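# Lift one staple stick from its box onto the table

## Task

Remove a single stick of staples from the staple box and set it down on the table with its legs pointing down, far enough away that it touches neither the box's tray nor its sleeve.

## Robot and tools

Robot: two arms, left_arm and right_arm, each with a two-finger gripper and a wrist camera. Their bases sit at roughly (-0.024, +0.350, 0) m for left_arm and (+0.031, -0.281, 0) m for right_arm in the scene frame, each turned a small amount about z. Other cameras: cam_head_left and cam_head_right on a stand behind the arms, plus cam_left_wrist and cam_right_wrist. Every image is 896x504.

Frames. Scene frame: origin at table-top height, halfway between the nominal bases, +z up, +x forward over the table, left_arm toward +y. Image left/right does not match arm names. Each arm reports its hand pose, velocities and targets in its own base frame. Head cameras and the table use the scene frame. Motion offsets are taken along the current Hand target's own axes. On the gripper, fingers extend along +z and open and close along y. end_effector_position is the point between the pads, about 1 cm short of the fingertips. Reported poses may be off by a few centimetres, more when the arm reaches far.

Command rows. Every motion uses a row of 14 numbers, each in [-1, 1]: dx, dy, dz, rx, ry, rz, opening for left_arm, then the same seven for right_arm. Send all 14 even when one arm stays put. The first six numbers per arm are an offset, not a pose: they are measured from that arm's Hand target as it stood when the action or move began, along that target's axes. 1.0 stands for 0.6 m of travel or 180 degrees of turn, and rx, ry, rz form a single rotation vector. Opening is absolute: +1 fully open (0.094 m), -1 closed. Writing 0 for an arm's opening commands it closed-ish to mid-scale, so repeat the current opening to keep the fingers as they are. Six zeros re-ask for the existing Hand target. The controller limits each step's commanded orientation to 40 degrees from the measured one.

execute_actions(actions, cameras): actions is a list of actions; each action is a table of up to 15 rows, one per 1/30 s step. A short table repeats its last row to fill 15 steps. All rows of one action count from the same start pose, and each new action starts again from the current Hand target, so repeating an offset keeps moving. An empty actions list returns state with images. cameras: list of names, ["all"], [] or null.

move(target, speed, blend, opening_speed, grip_force, blocking, cameras): drives both grippers along straight lines toward target, which is one 14-number row or a list of up to 15 rows; every row is an offset from the Hand targets at the move's start, not from the previous row. speed in m/s, 0.002 to 2.9 (default 0.25), one value or one per row; turning is capped at twice that in rad/s. blend in metres rounds corners in a list; 0 stops at each row. opening_speed (0.2 or more, scale units per second) closes fingers gradually, useful for fragile items. grip_force is newtons per pad, 10 to 50, single or per arm; it persists and slows closing at low values. blocking=false returns early while the move continues. Paths take 0.5 to 10 s, do not avoid obstacles or the other arm, and lag or overshoot more at speed. Avoid paths near an arm's own base.

wait(seconds 0 to 10, cameras) lets time pass while commands hold. stop(cameras) brakes a running move. zoom_image(camera, region=[x0,y0,x1,y1]) enlarges part of the latest image of that camera, at most 504x504 px. read_manual(section) returns licence text only. finished_scene(scene) ends the current scene; call nothing after it in the same reply.

Results. Each gives per-arm end_effector_position (m) and end_effector_quat_wxyz, Hand target (base for the next offsets), Joint positions (last value is finger opening in m), joint torques, Joint velocities (may be summarised as within noise), grip_measured (same scale as opening, reads up to ~2.5 mm wide when empty and narrower than a squeezed part), grip_effort_nm (motor effort, negative closing; not pad force), Tool commands, and motor temperatures. execute_actions also lists positions at some steps. A move adds a move: line such as done, off_target, moving, held or fault, and limits=paced (pose clipped) or limits=held (steps withheld). done means within 10 mm and 2 degrees; neither done nor off_target proves contact. Friction and load can leave a gripper a few centimetres short; send the gap as a fresh offset.

Cautions. Do not let the stick fall, release it while moving, or strike the table, box or other arm hard; faster or deeper contact presses harder. An arm stopped against something keeps pushing until commanded back past its gripper. Never let the arms, grippers or wrist cameras touch, and never grip the other arm's fingers. Keep strain off camera cables. Nothing may end up off the table. Holding loads, staying stretched out or pushing at an unreachable pose heats motors: MOTOR HOT appears at 75 °C, at 90 °C the arm folds and idles, at 100 °C it goes limp. Loose objects may occasionally get nudged. Release by commanding an opening well above grip_measured.

Each tool is called after ">>>" as name([rows], argument=value, ...), one row to a line, values as JSON.

## Session

>>> execute_actions(actions=[])

>>> zoom_image(camera="cam_head_left", region=[380, 210, 560, 320])

Scene clock: 0.00 s.
left_arm: end_effector_position=(+0.4087, +0.0019, +0.1178) grip_measured=+1.000 grip_effort_nm=n/a end_effector_quat_wxyz=(+0.605, -0.024, +0.794, +0.057) | right_arm: end_effector_position=(+0.4034, -0.0187, +0.1146) grip_measured=+1.000 grip_effort_nm=n/a end_effector_quat_wxyz=(+0.604, +0.053, +0.789, -0.101)
Joint positions: left_arm=[-0.088 1.546 0.4 0.876 -0.205 0.008 0.094] | right_arm=[0.088 1.567 0.381 0.921 0.311 -0.016 0.094]
Joint velocities: within noise
Joint torques (N m): no reading
Motor temperatures (°C): left_arm=[31 34 37 31 31 32 28] | right_arm=[33 37 40 34 30 29 31]
Heat: left arm: 37 °C; right arm: 40 °C.
Hand target: left_arm +0.4101, +0.0019, +0.1216; +0.608, -0.025, +0.791, +0.057 | right_arm +0.4055, -0.0188, +0.1209; +0.611, +0.055, +0.783, -0.101
Tool commands: left_gripper/opening=+1.0 right_gripper/opening=+1.0

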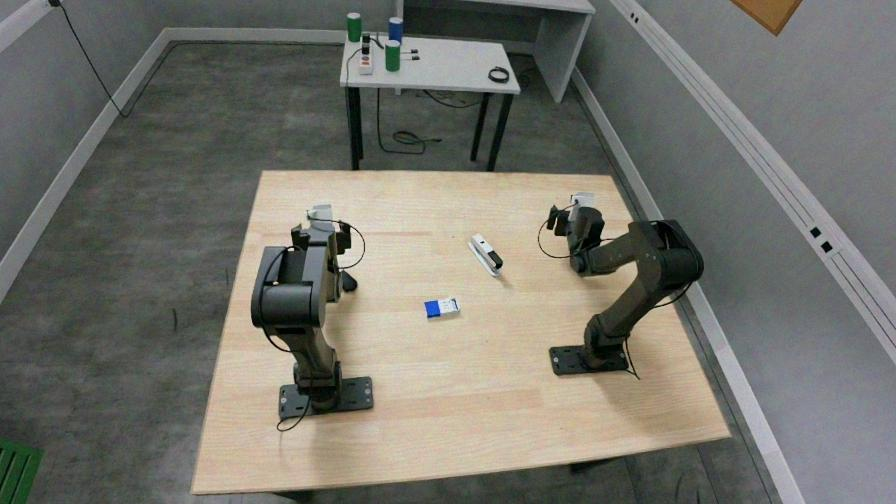

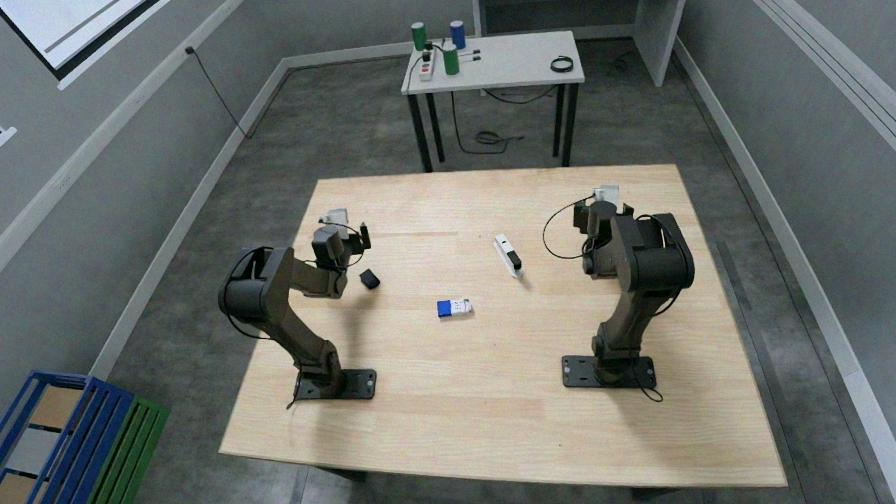

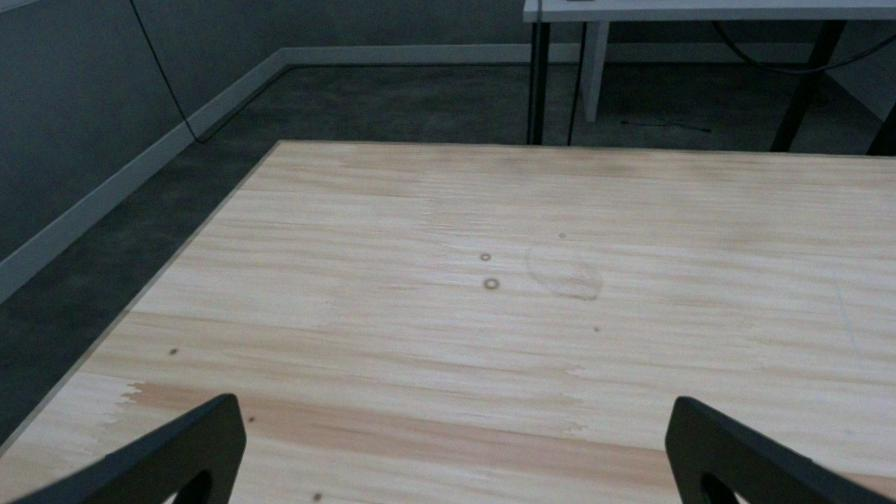

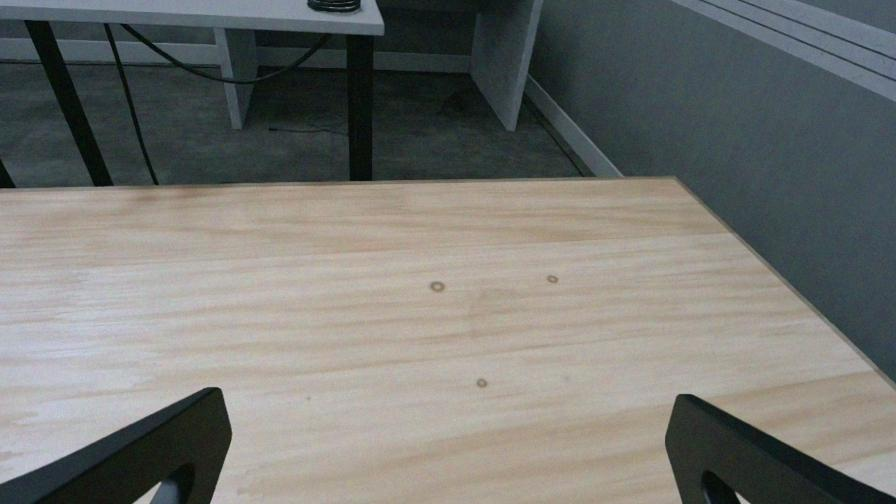

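Scaled by 2.800.

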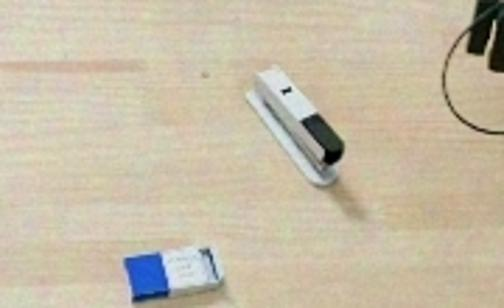

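>>> move(target=[0.1285,-0.2658,-0.3582,0.4788,0.0907,0.2313,1,0.1397,0.3563,-0.457,-0.5625,0.0358,-0.2031,1], speed=0.35, cameras=["all"])

Scene clock: 19.90 s.
left_arm: end_effector_position=(+0.1970, -0.1753, +0.0828) grip_measured=+1.000 grip_effort_nm=-0.01 end_effector_quat_wxyz=(+0.293, +0.631, +0.656, -0.291) | right_arm: end_effector_position=(+0.1695, +0.2430, +0.0769) grip_measured=+1.000 grip_effort_nm=0.00 end_effector_quat_wxyz=(-0.332, +0.637, -0.595, -0.361)
Joint positions: left_arm=[-0.207 1.304 0.64 -0.653 0.822 1.214 0.094] | right_arm=[0.453 1.338 0.485 -0.172 -0.919 -0.911 0.094]
Joint torques (N m): left_arm=[-0.39 -2.67 8.94 0.3 0.58 0.1] | right_arm=[0.53 -3.1 7.15 1.3 -0.6 -0.11]
Heat: left arm: 38 °C; right arm: 41 °C.
Hand target: left_arm +0.2013, -0.1801, +0.0922; +0.301, +0.635, +0.646, -0.296 | right_arm +0.1699, +0.2479, +0.0844; -0.336, +0.641, -0.582, -0.371
Off the commanded pose: left_arm 0.011 m, 2 deg | right_arm 0.009 m, 2 deg.
move: off_target (left_arm)

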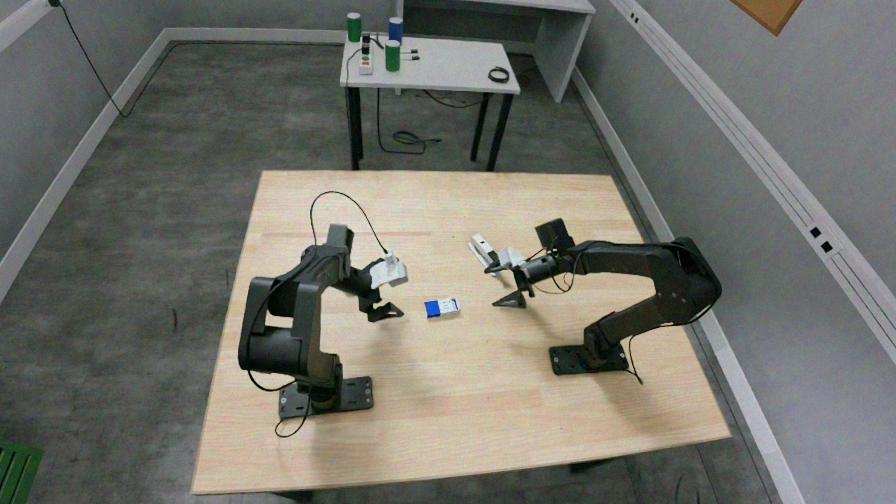

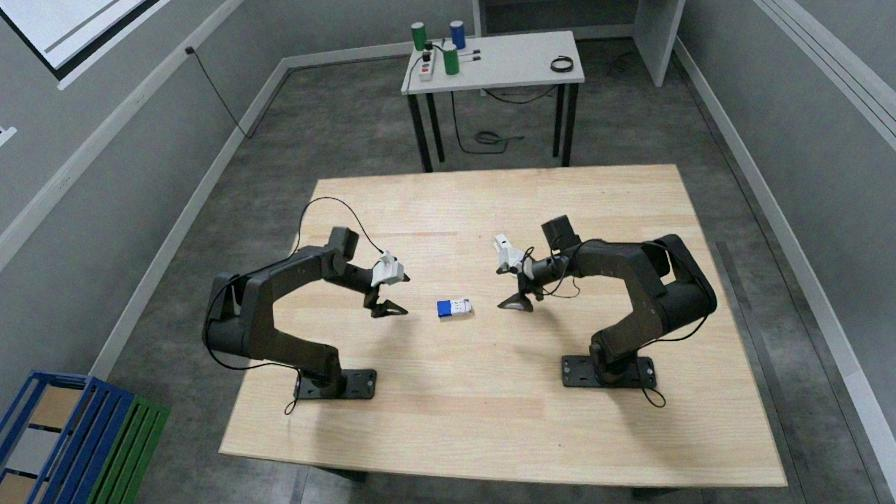

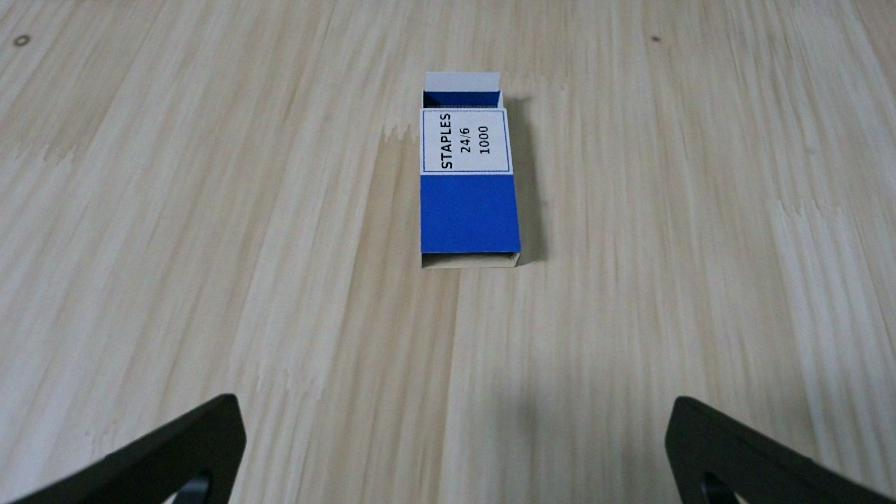

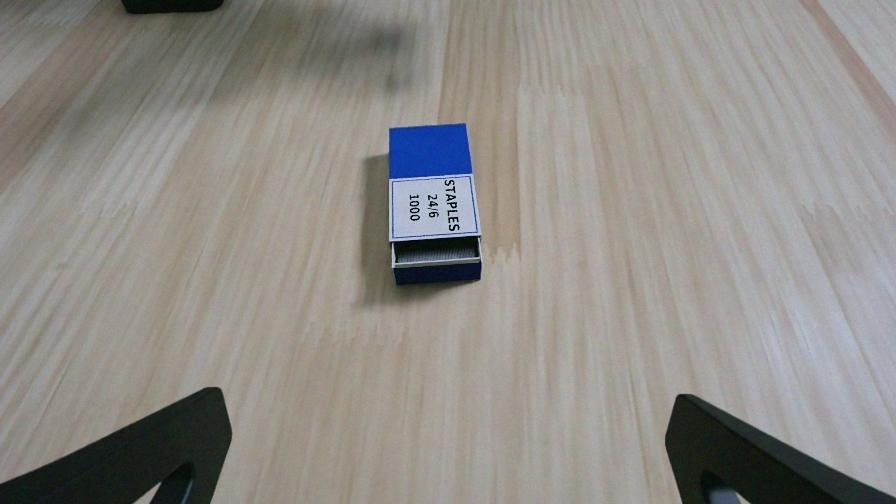

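>>> zoom_image(camera="cam_right_wrist", region=[370, 210, 500, 300])

>>> zoom_image(camera="cam_left_wrist", region=[400, 60, 530, 150])

Scaled by 3.877.

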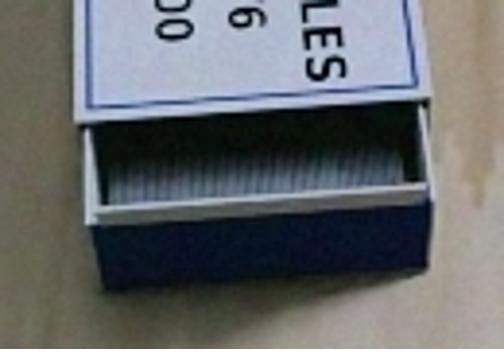

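Scaled by 3.877.

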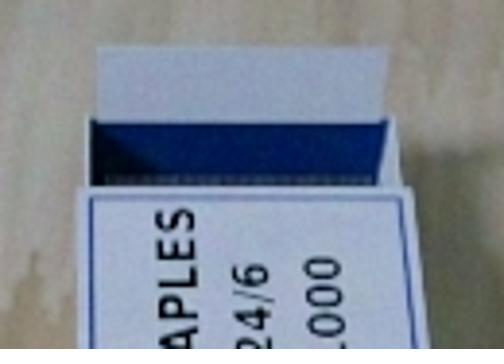

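>>> move(target=[-0.0043,-0.0082,0.1732,-0.0094,0,-0.0079,0.3,-0.0673,0.0047,0.0645,0.2527,0.2641,0.4365,0.06], speed=0.2, cameras=["all"])

Scene clock: 49.33 s.
left_arm: end_effector_position=(+0.2050, -0.2631, +0.0356) grip_measured=+0.301 grip_effort_nm=-0.09 end_effector_quat_wxyz=(+0.318, +0.622, +0.655, -0.286) | right_arm: end_effector_position=(+0.1612, +0.2966, +0.0980) grip_measured=+0.062 grip_effort_nm=-0.10 end_effector_quat_wxyz=(-0.001, -0.073, +0.997, +0.000)
Joint positions: left_arm=[-0.573 1.525 0.512 0.08 0.663 0.721 0.061] | right_arm=[1.069 1.828 1.487 -1.232 -0.002 0.923 0.05]
Joint torques (N m): left_arm=[-0.59 -3.78 3.67 0.97 0.3 -0.05] | right_arm=[0.57 -7.13 7.41 0.32 0 0.09]
Heat: left arm: 38 °C; right arm: 42 °C.
Hand target: left_arm +0.1976, -0.2614, +0.0273; +0.307, +0.623, +0.659, -0.291 | right_arm +0.1619, +0.3011, +0.1000; +0.000, -0.071, +0.997, -0.001
Off the commanded pose: left_arm 0.011 m, 1 deg | right_arm 0.005 m, 0 deg.
move: off_target (left_arm)

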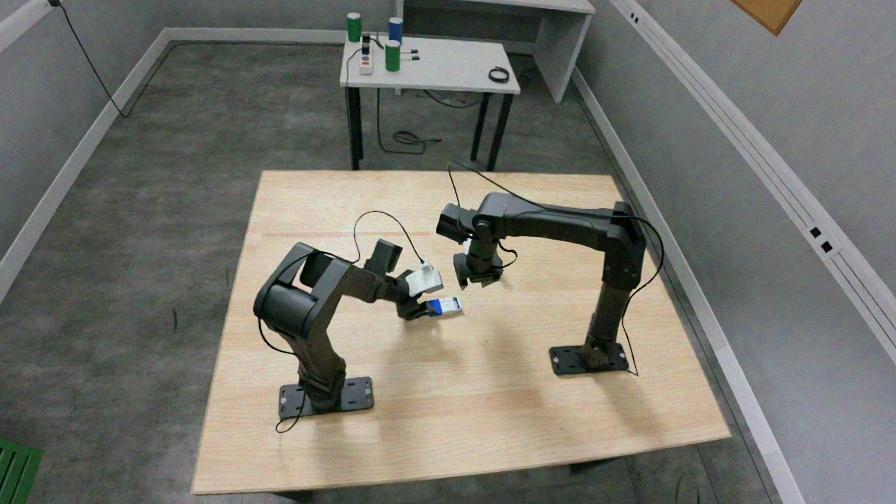

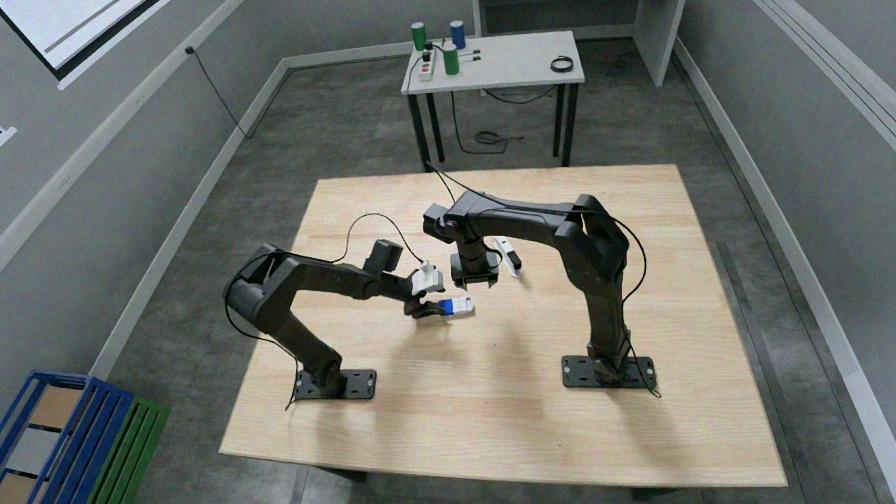

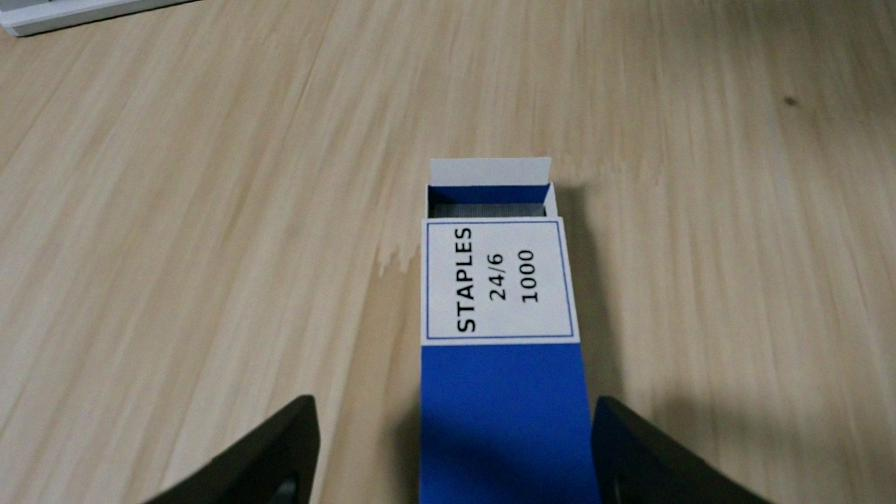

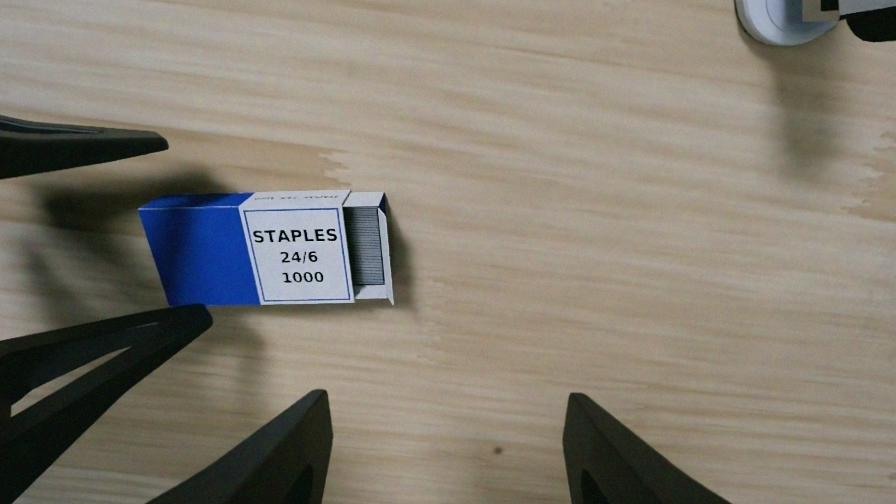

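>>> zoom_image(camera="cam_right_wrist", region=[320, 170, 440, 320])

>>> zoom_image(camera="cam_left_wrist", region=[400, 140, 590, 240])

Scaled by 3.360.

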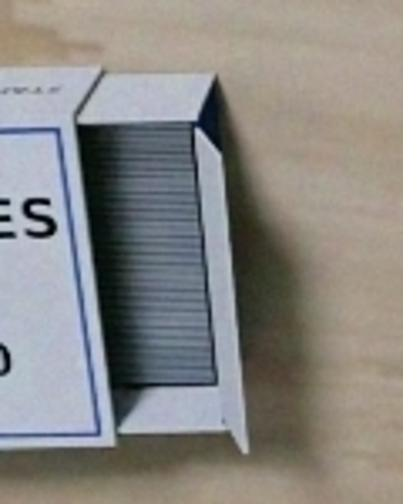

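Scaled by 2.653.

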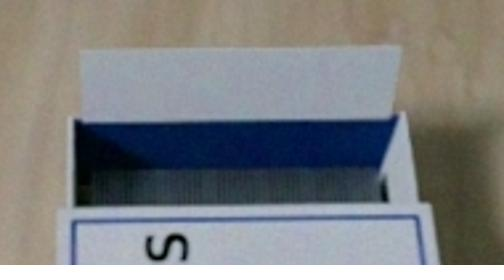

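>>> move([
  [0,-0.0185,0,0,0,0,0.3,0,0.0015,0.045,0,0,0,0.06],
  [0.03,-0.0185,0.0097,0,0,0,0.3,0,0.0015,0.088,0,0,0,0.06],
], speed=0.12, blend=[0.003,0], cameras=["cam_left_wrist","cam_right_wrist"])

Scene clock: 62.73 s.
left_arm: end_effector_position=(+0.1909, -0.2612, +0.0196) grip_measured=+0.301 grip_effort_nm=-0.08 end_effector_quat_wxyz=(+0.320, +0.625, +0.650, -0.290) | right_arm: end_effector_position=(+0.1630, +0.2999, +0.0503) grip_measured=+0.062 grip_effort_nm=-0.11 end_effector_quat_wxyz=(-0.001, -0.072, +0.997, +0.000)
Joint positions: left_arm=[-0.593 1.549 0.431 0.199 0.663 0.708 0.061] | right_arm=[1.069 1.875 1.355 -1.051 -0.002 0.925 0.05]
Joint torques (N m): left_arm=[0.62 -3.32 3.23 0.93 0.26 0.03] | right_arm=[0.72 -7.79 5.23 0.54 0.01 0.08]
Heat: left arm: 37 °C; right arm: 42 °C.
Hand target: left_arm +0.1862, -0.2548, +0.0098; +0.307, +0.623, +0.659, -0.291 | right_arm +0.1618, +0.3019, +0.0472; +0.000, -0.071, +0.997, -0.001
Off the commanded pose: left_arm 0.013 m, 2 deg | right_arm 0.004 m, 0 deg.
move: off_target (left_arm)
Images, in order (width x height): cam_left_wrist 896x504, cam_right_wrist 896x504.

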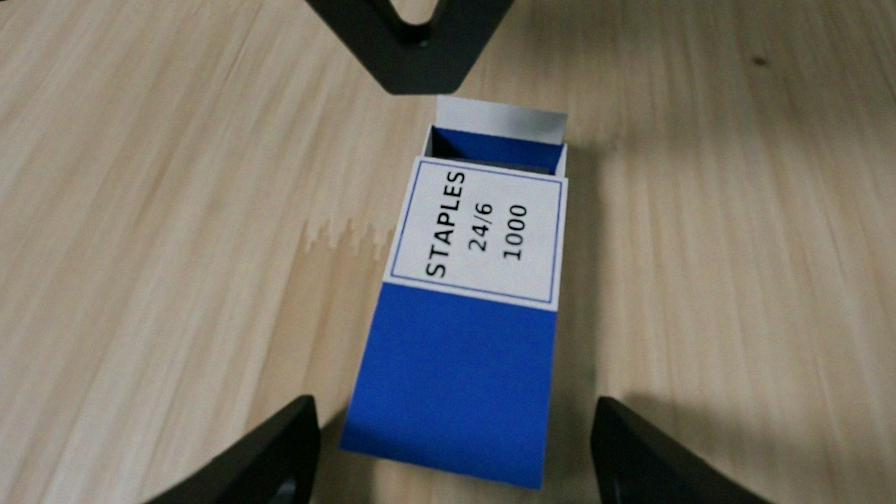

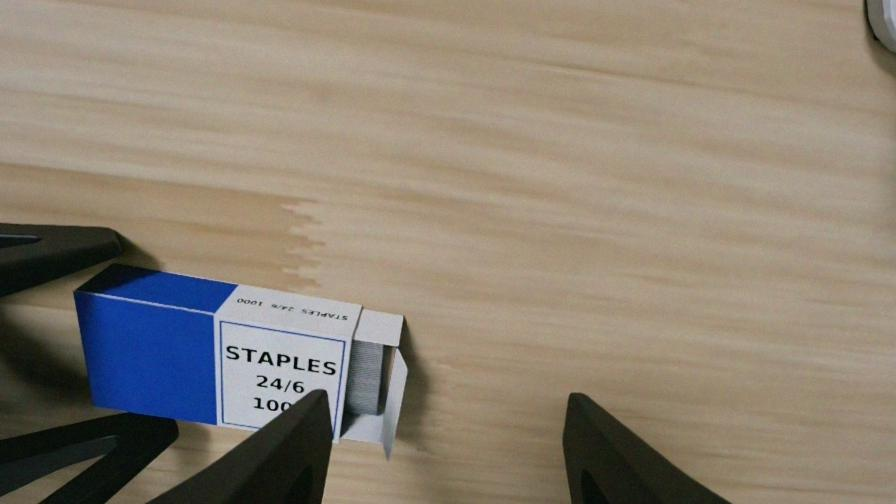

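>>> move(target=[0,0,0,0,0,0,-0.32,0,0,0,0,0,0,0.06], opening_speed=0.4, grip_force=[20,30], cameras=["cam_left_wrist","cam_right_wrist"])

Scene clock: 65.70 s.
left_arm: end_effector_position=(+0.1913, -0.2613, +0.0197) grip_measured=-0.159 grip_effort_nm=-0.46 end_effector_quat_wxyz=(+0.321, +0.625, +0.650, -0.289) | right_arm: end_effector_position=(+0.1631, +0.3000, +0.0503) grip_measured=+0.062 grip_effort_nm=-0.11 end_effector_quat_wxyz=(-0.001, -0.072, +0.997, +0.001)
Joint positions: left_arm=[-0.593 1.549 0.431 0.201 0.661 0.708 0.04] | right_arm=[1.069 1.875 1.355 -1.051 -0.002 0.925 0.05]
Joint torques (N m): left_arm=[0.69 -3.33 3.23 0.9 0.28 0.03] | right_arm=[0.72 -7.79 5.22 0.56 0 0.09]
Heat: left arm: 37 °C; right arm: 42 °C.
Hand target: left_arm +0.1862, -0.2548, +0.0098; +0.307, +0.623, +0.659, -0.290 | right_arm +0.1618, +0.3019, +0.0472; +0.000, -0.071, +0.997, -0.001
Off the commanded pose: left_arm 0.013 m, 2 deg | right_arm 0.004 m, 0 deg.
grip_force (N): 20, 30
move: off_target (left_arm)
Images, in order (width x height): cam_left_wrist 896x504, cam_right_wrist 896x504.

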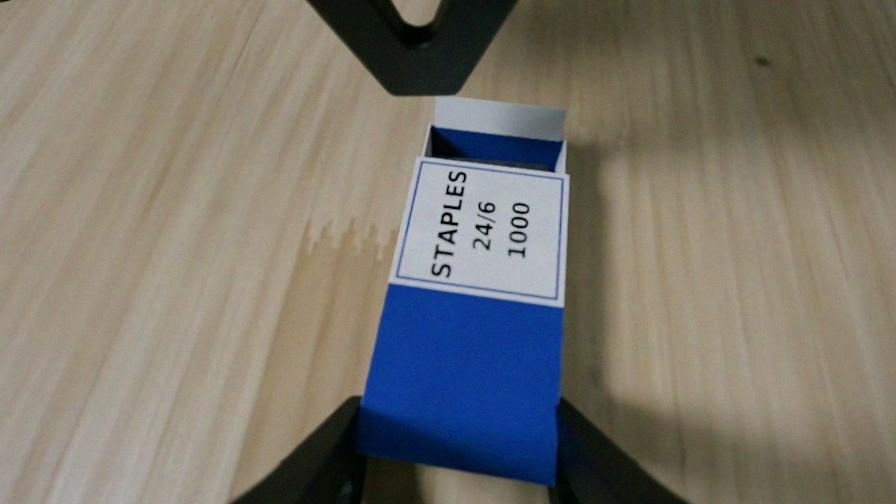

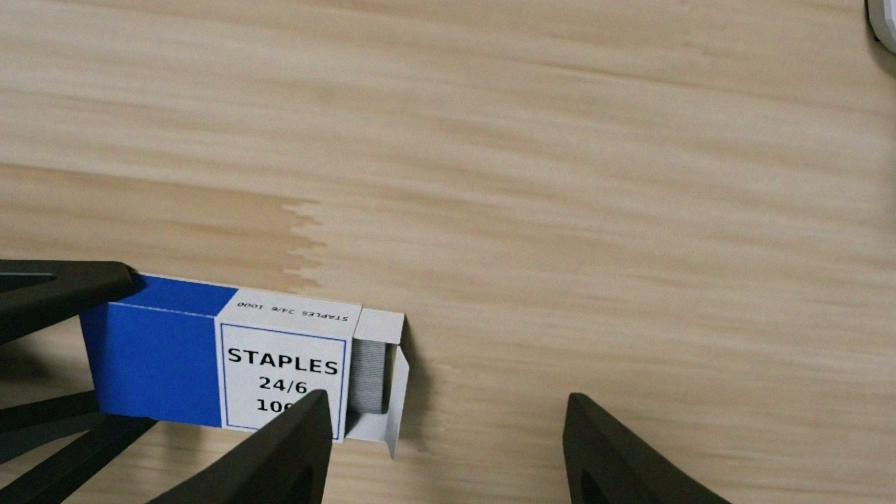

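>>> zoom_image(camera="cam_right_wrist", region=[320, 290, 440, 470])

Scaled by 2.800.

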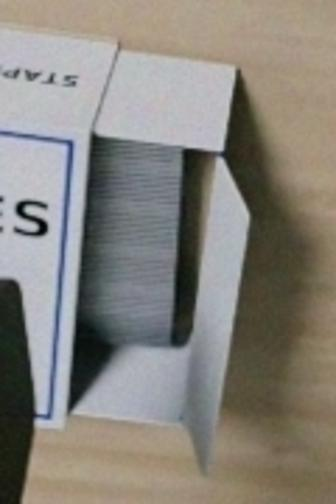

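>>> move(target=[0,0,0,0,0,0,-0.32,0.035,-0.011,0.034,0,0,0.035,0.06], speed=0.12, cameras=["cam_left_wrist","cam_right_wrist"])

>>> zoom_image(camera="cam_right_wrist", region=[260, 330, 460, 504])

Scene clock: 80.93 s.
left_arm: end_effector_position=(+0.1913, -0.2613, +0.0197) grip_measured=-0.160 grip_effort_nm=-0.49 end_effector_quat_wxyz=(+0.321, +0.625, +0.650, -0.289) | right_arm: end_effector_position=(+0.1417, +0.2891, +0.0194) grip_measured=+0.062 grip_effort_nm=-0.10 end_effector_quat_wxyz=(-0.008, -0.019, +1.000, -0.014)
Joint positions: left_arm=[-0.593 1.549 0.431 0.201 0.661 0.708 0.039] | right_arm=[1.111 1.875 1.225 -0.953 -0.002 1.073 0.05]
Joint torques (N m): left_arm=[0.68 -3.34 3.25 0.91 0.26 0.03] | right_arm=[0.47 -10.36 4.75 0.47 0 0.11]
Heat: left arm: 37 °C; right arm: 41 °C.
Hand target: left_arm +0.1862, -0.2548, +0.0098; +0.307, +0.623, +0.659, -0.291 | right_arm +0.1420, +0.2924, +0.0268; +0.000, -0.016, +1.000, -0.001
Off the commanded pose: left_arm 0.013 m, 2 deg | right_arm 0.008 m, 2 deg.
grip_force (N): 20, 30
move: off_target (left_arm)
Images, in order (width x height): cam_left_wrist 896x504, cam_right_wrist 896x504.

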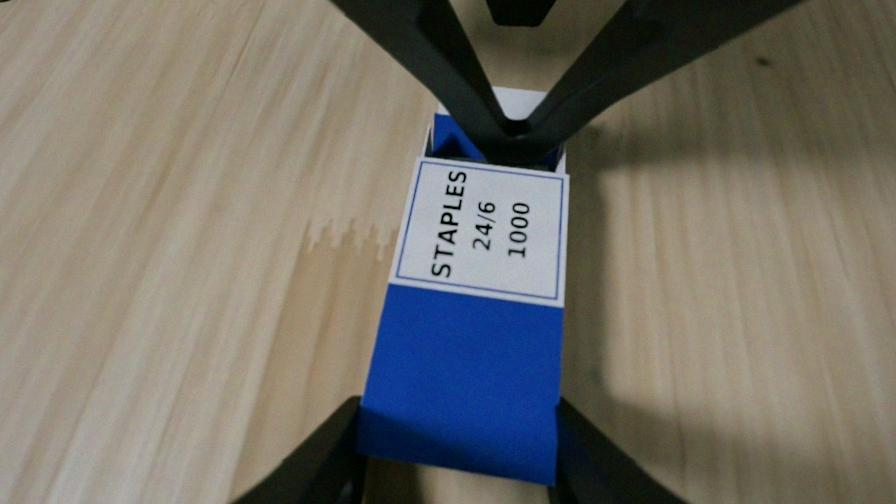

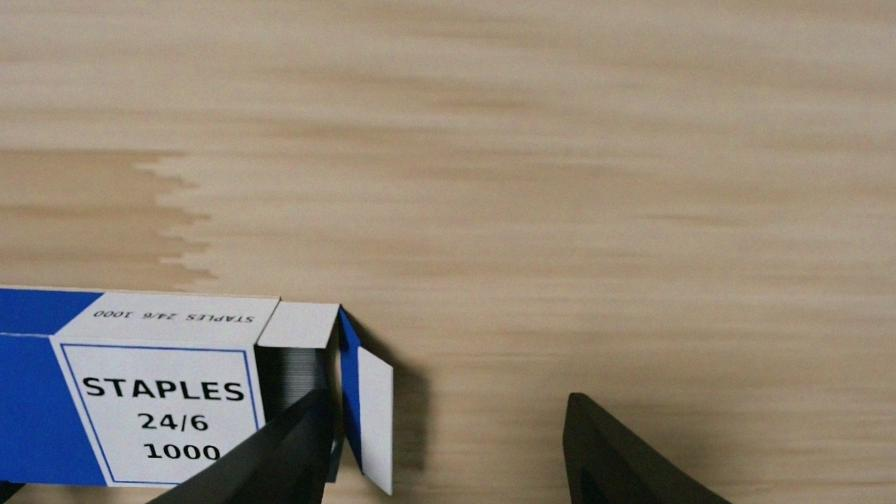

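Scaled by 2.520.

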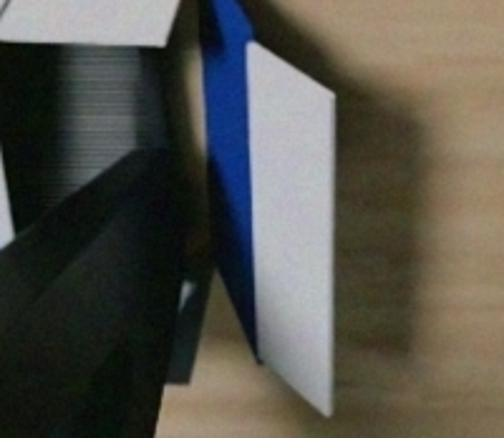

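>>> move([
  [0,0,0,0,0,0,-0.32,0,-0.0078,0,0,0,0,0.06],
  [0,0,0,0,0,0,-0.32,0,-0.0078,0.0158,0,0,0,0.06],
], speed=0.05, cameras=["cam_left_wrist","cam_right_wrist"])

>>> zoom_image(camera="cam_right_wrist", region=[260, 330, 460, 504])

Scene clock: 84.87 s.
left_arm: end_effector_position=(+0.1913, -0.2613, +0.0197) grip_measured=-0.160 grip_effort_nm=-0.49 end_effector_quat_wxyz=(+0.321, +0.625, +0.650, -0.289) | right_arm: end_effector_position=(+0.1404, +0.2865, +0.0125) grip_measured=+0.062 grip_effort_nm=-0.10 end_effector_quat_wxyz=(-0.006, -0.019, +1.000, -0.011)
Joint positions: left_arm=[-0.593 1.549 0.431 0.201 0.661 0.708 0.039] | right_arm=[1.111 1.869 1.186 -0.913 -0.002 1.074 0.05]
Joint torques (N m): left_arm=[0.64 -3.29 3.23 0.89 0.28 0.03] | right_arm=[-0.18 -9.7 4.52 0.51 0 0.01]
Heat: left arm: 37 °C; right arm: 41 °C.
Hand target: left_arm +0.1862, -0.2548, +0.0098; +0.307, +0.623, +0.659, -0.291 | right_arm +0.1421, +0.2876, +0.0173; +0.000, -0.016, +1.000, -0.001
Off the commanded pose: left_arm 0.013 m, 2 deg | right_arm 0.005 m, 1 deg.
grip_force (N): 20, 30
move: off_target (left_arm)
Images, in order (width x height): cam_left_wrist 896x504, cam_right_wrist 896x504.

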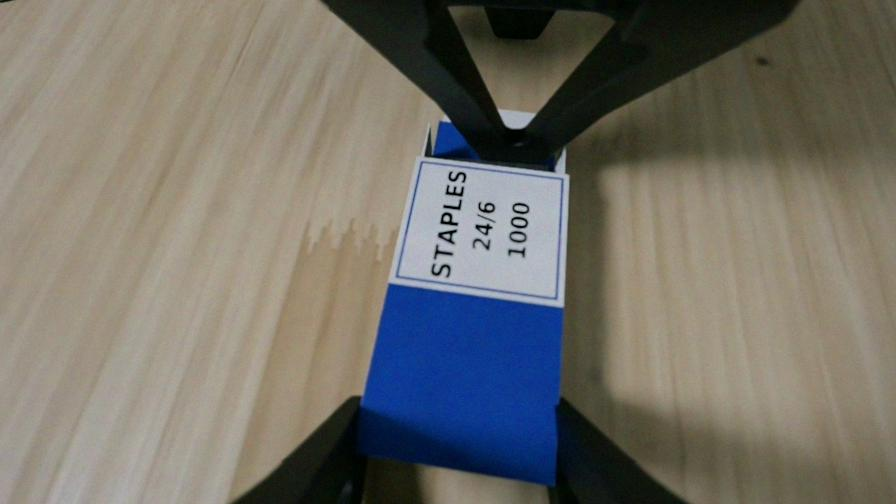

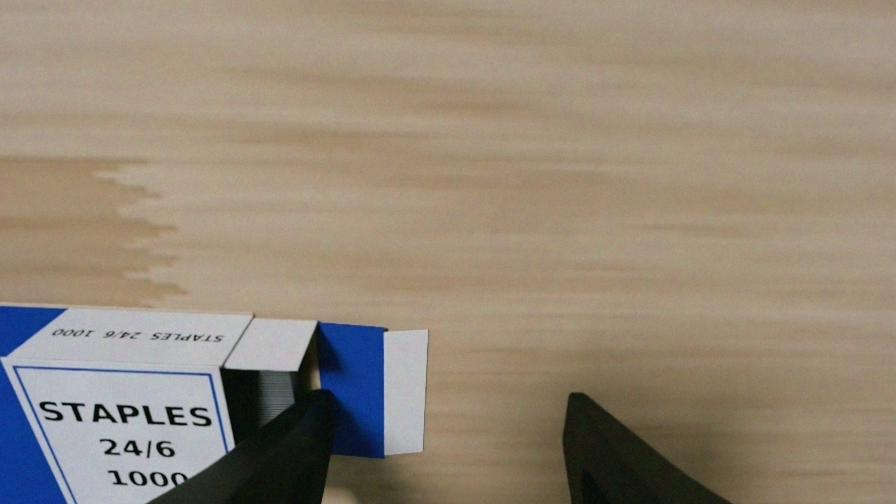

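Scaled by 2.520.

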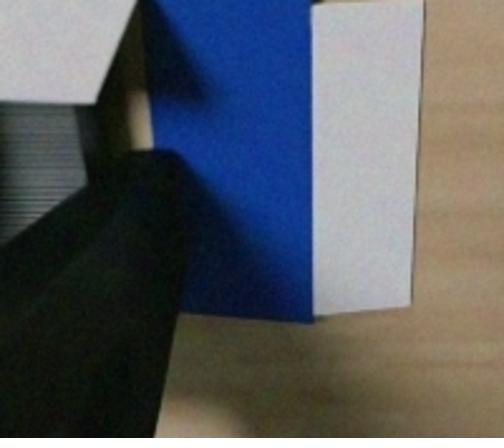

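>>> move([
  [0,0,0,0,0,0,-0.32,0,0,-0.018,0,0,0,0.06],
  [0,0,0,0,0,0,-0.32,0,0.0088,-0.018,0,0,0,0.06],
], speed=0.05, cameras=["cam_right_wrist"])

>>> zoom_image(camera="cam_right_wrist", region=[220, 320, 420, 504])

Scene clock: 89.90 s.
left_arm: end_effector_position=(+0.1913, -0.2613, +0.0197) grip_measured=-0.160 grip_effort_nm=-0.49 end_effector_quat_wxyz=(+0.321, +0.625, +0.650, -0.289) | right_arm: end_effector_position=(+0.1401, +0.2860, +0.0171) grip_measured=+0.062 grip_effort_nm=-0.10 end_effector_quat_wxyz=(-0.008, -0.018, +1.000, -0.014)
Joint positions: left_arm=[-0.593 1.549 0.431 0.201 0.661 0.708 0.039] | right_arm=[1.111 1.865 1.201 -0.938 -0.002 1.075 0.05]
Joint torques (N m): left_arm=[0.64 -3.33 3.22 0.9 0.27 0.04] | right_arm=[0.58 -9.48 6.68 0.24 0 0.09]
Heat: left arm: 37 °C; right arm: 41 °C.
Hand target: left_arm +0.1862, -0.2548, +0.0098; +0.307, +0.623, +0.659, -0.291 | right_arm +0.1420, +0.2929, +0.0282; +0.000, -0.016, +1.000, -0.001
Off the commanded pose: left_arm 0.013 m, 2 deg | right_arm 0.013 m, 2 deg.
grip_force (N): 20, 30
move: off_target (left_arm, right_arm)
Images, in order (width x height): cam_right_wrist 896x504.

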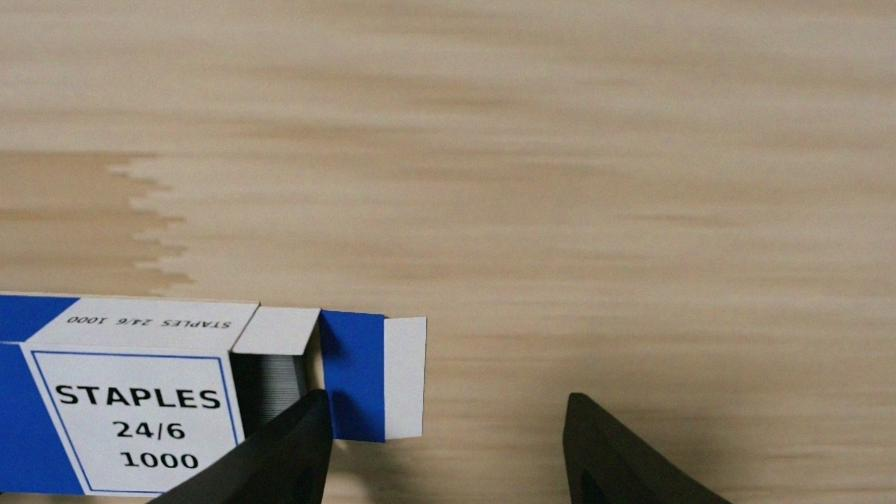

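Scaled by 2.520.

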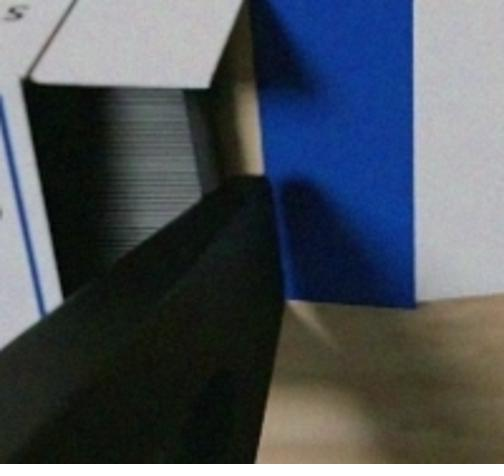

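>>> move(target=[0,0,0,0,0,0,-0.32,0,0,-0.02,0,0,0,0.06], speed=0.05, cameras=["cam_right_wrist"])

>>> zoom_image(camera="cam_right_wrist", region=[220, 320, 420, 504])

Scene clock: 91.77 s.
left_arm: end_effector_position=(+0.1913, -0.2613, +0.0197) grip_measured=-0.160 grip_effort_nm=-0.49 end_effector_quat_wxyz=(+0.321, +0.625, +0.650, -0.289) | right_arm: end_effector_position=(+0.1395, +0.2846, +0.0237) grip_measured=+0.062 grip_effort_nm=-0.10 end_effector_quat_wxyz=(-0.012, -0.018, +1.000, -0.021)
Joint positions: left_arm=[-0.593 1.549 0.431 0.201 0.661 0.708 0.039] | right_arm=[1.111 1.865 1.229 -0.983 -0.002 1.075 0.05]
Joint torques (N m): left_arm=[0.64 -3.4 3.25 0.92 0.27 0.05] | right_arm=[0.57 -10.84 6.83 0.21 0.01 0.08]
Heat: left arm: 37 °C; right arm: 41 °C.
Hand target: left_arm +0.1862, -0.2548, +0.0098; +0.307, +0.623, +0.659, -0.291 | right_arm +0.1420, +0.2930, +0.0402; +0.000, -0.016, +1.000, -0.001
Off the commanded pose: left_arm 0.013 m, 2 deg | right_arm 0.019 m, 3 deg.
grip_force (N): 20, 30
move: off_target (left_arm, right_arm)
Images, in order (width x height): cam_right_wrist 896x504.

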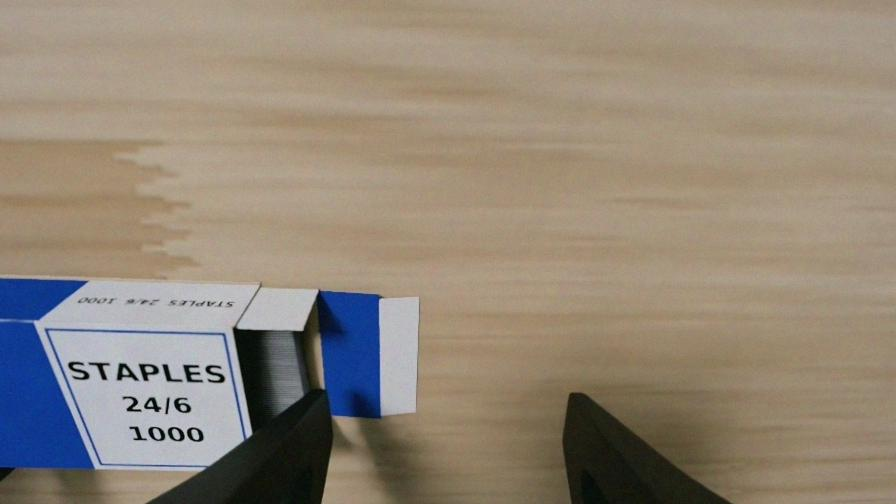

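Scaled by 2.520.

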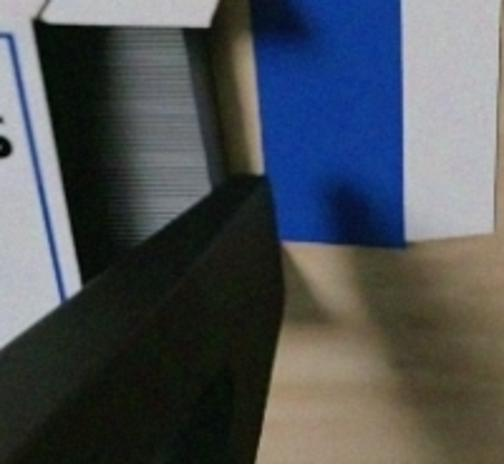

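>>> move(target=[0,0,0,0,0,0,-0.32,0,0.013,-0.01,0,0,0,0.06], speed=0.1, cameras=["cam_right_wrist"])

>>> zoom_image(camera="cam_right_wrist", region=[220, 320, 420, 504])

Scene clock: 95.67 s.
left_arm: end_effector_position=(+0.1913, -0.2613, +0.0197) grip_measured=-0.160 grip_effort_nm=-0.49 end_effector_quat_wxyz=(+0.321, +0.625, +0.650, -0.289) | right_arm: end_effector_position=(+0.1403, +0.2945, +0.0352) grip_measured=+0.062 grip_effort_nm=-0.10 end_effector_quat_wxyz=(-0.007, -0.018, +1.000, -0.013)
Joint positions: left_arm=[-0.593 1.549 0.431 0.201 0.661 0.708 0.039] | right_arm=[1.122 1.865 1.279 -1.014 -0.002 1.086 0.05]
Joint torques (N m): left_arm=[0.62 -3.32 3.29 0.9 0.27 0.05] | right_arm=[0.57 -9.47 6.89 0.25 0.01 0.06]
Heat: left arm: 37 °C; right arm: 41 °C.
Hand target: left_arm +0.1862, -0.2548, +0.0098; +0.307, +0.623, +0.659, -0.291 | right_arm +0.1417, +0.3008, +0.0461; +0.000, -0.016, +1.000, -0.001
Off the commanded pose: left_arm 0.013 m, 2 deg | right_arm 0.013 m, 2 deg.
grip_force (N): 20, 30
move: off_target (left_arm, right_arm)
Images, in order (width x height): cam_right_wrist 896x504.

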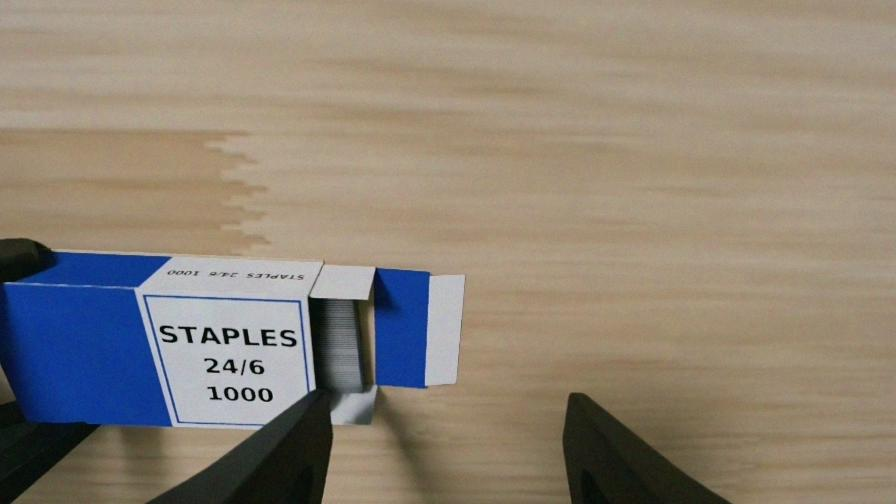

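Scaled by 2.520.

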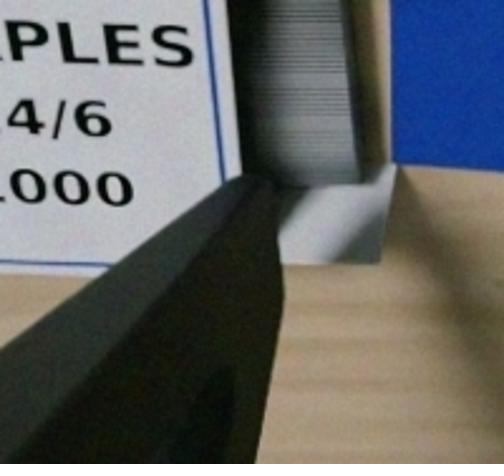

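>>> move([
  [0,0,0,0,0,0,-0.32,-0.005,-0.0165,0.0,0,0,0,0.06],
  [0,0,0,0,0,0,-0.32,-0.005,-0.0165,0.036,0,0,0,0.06],
], speed=0.08, blend=[0.005,0], cameras=["cam_right_wrist"])

>>> zoom_image(camera="cam_right_wrist", region=[220, 320, 420, 504])

Scene clock: 99.50 s.
left_arm: end_effector_position=(+0.1913, -0.2613, +0.0197) grip_measured=-0.160 grip_effort_nm=-0.49 end_effector_quat_wxyz=(+0.321, +0.625, +0.650, -0.289) | right_arm: end_effector_position=(+0.1427, +0.2906, +0.0221) grip_measured=+0.062 grip_effort_nm=-0.10 end_effector_quat_wxyz=(-0.004, -0.014, +1.000, -0.007)
Joint positions: left_arm=[-0.593 1.549 0.431 0.201 0.661 0.708 0.039] | right_arm=[1.11 1.863 1.22 -0.944 -0.002 1.082 0.05]
Joint torques (N m): left_arm=[0.62 -3.3 3.21 0.91 0.26 0.03] | right_arm=[-0.43 -9.01 4.77 0.52 0.01 -0.1]
Heat: left arm: 37 °C; right arm: 41 °C.
Hand target: left_arm +0.1862, -0.2548, +0.0098; +0.307, +0.623, +0.659, -0.291 | right_arm +0.1450, +0.2910, +0.0246; +0.000, -0.016, +1.000, -0.001
Off the commanded pose: left_arm 0.013 m, 2 deg | right_arm 0.003 m, 1 deg.
grip_force (N): 20, 30
move: off_target (left_arm)
Images, in order (width x height): cam_right_wrist 896x504.

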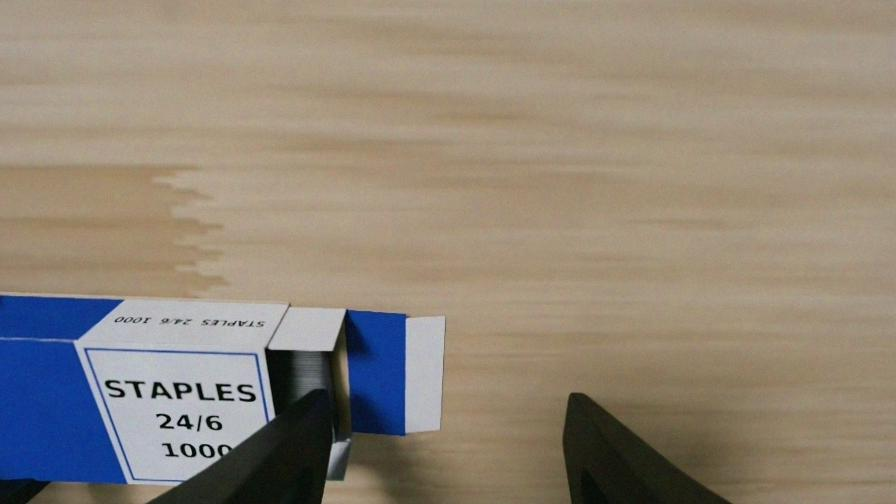

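Scaled by 2.520.

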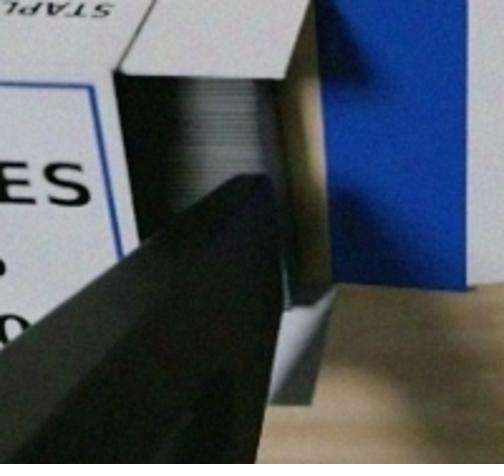

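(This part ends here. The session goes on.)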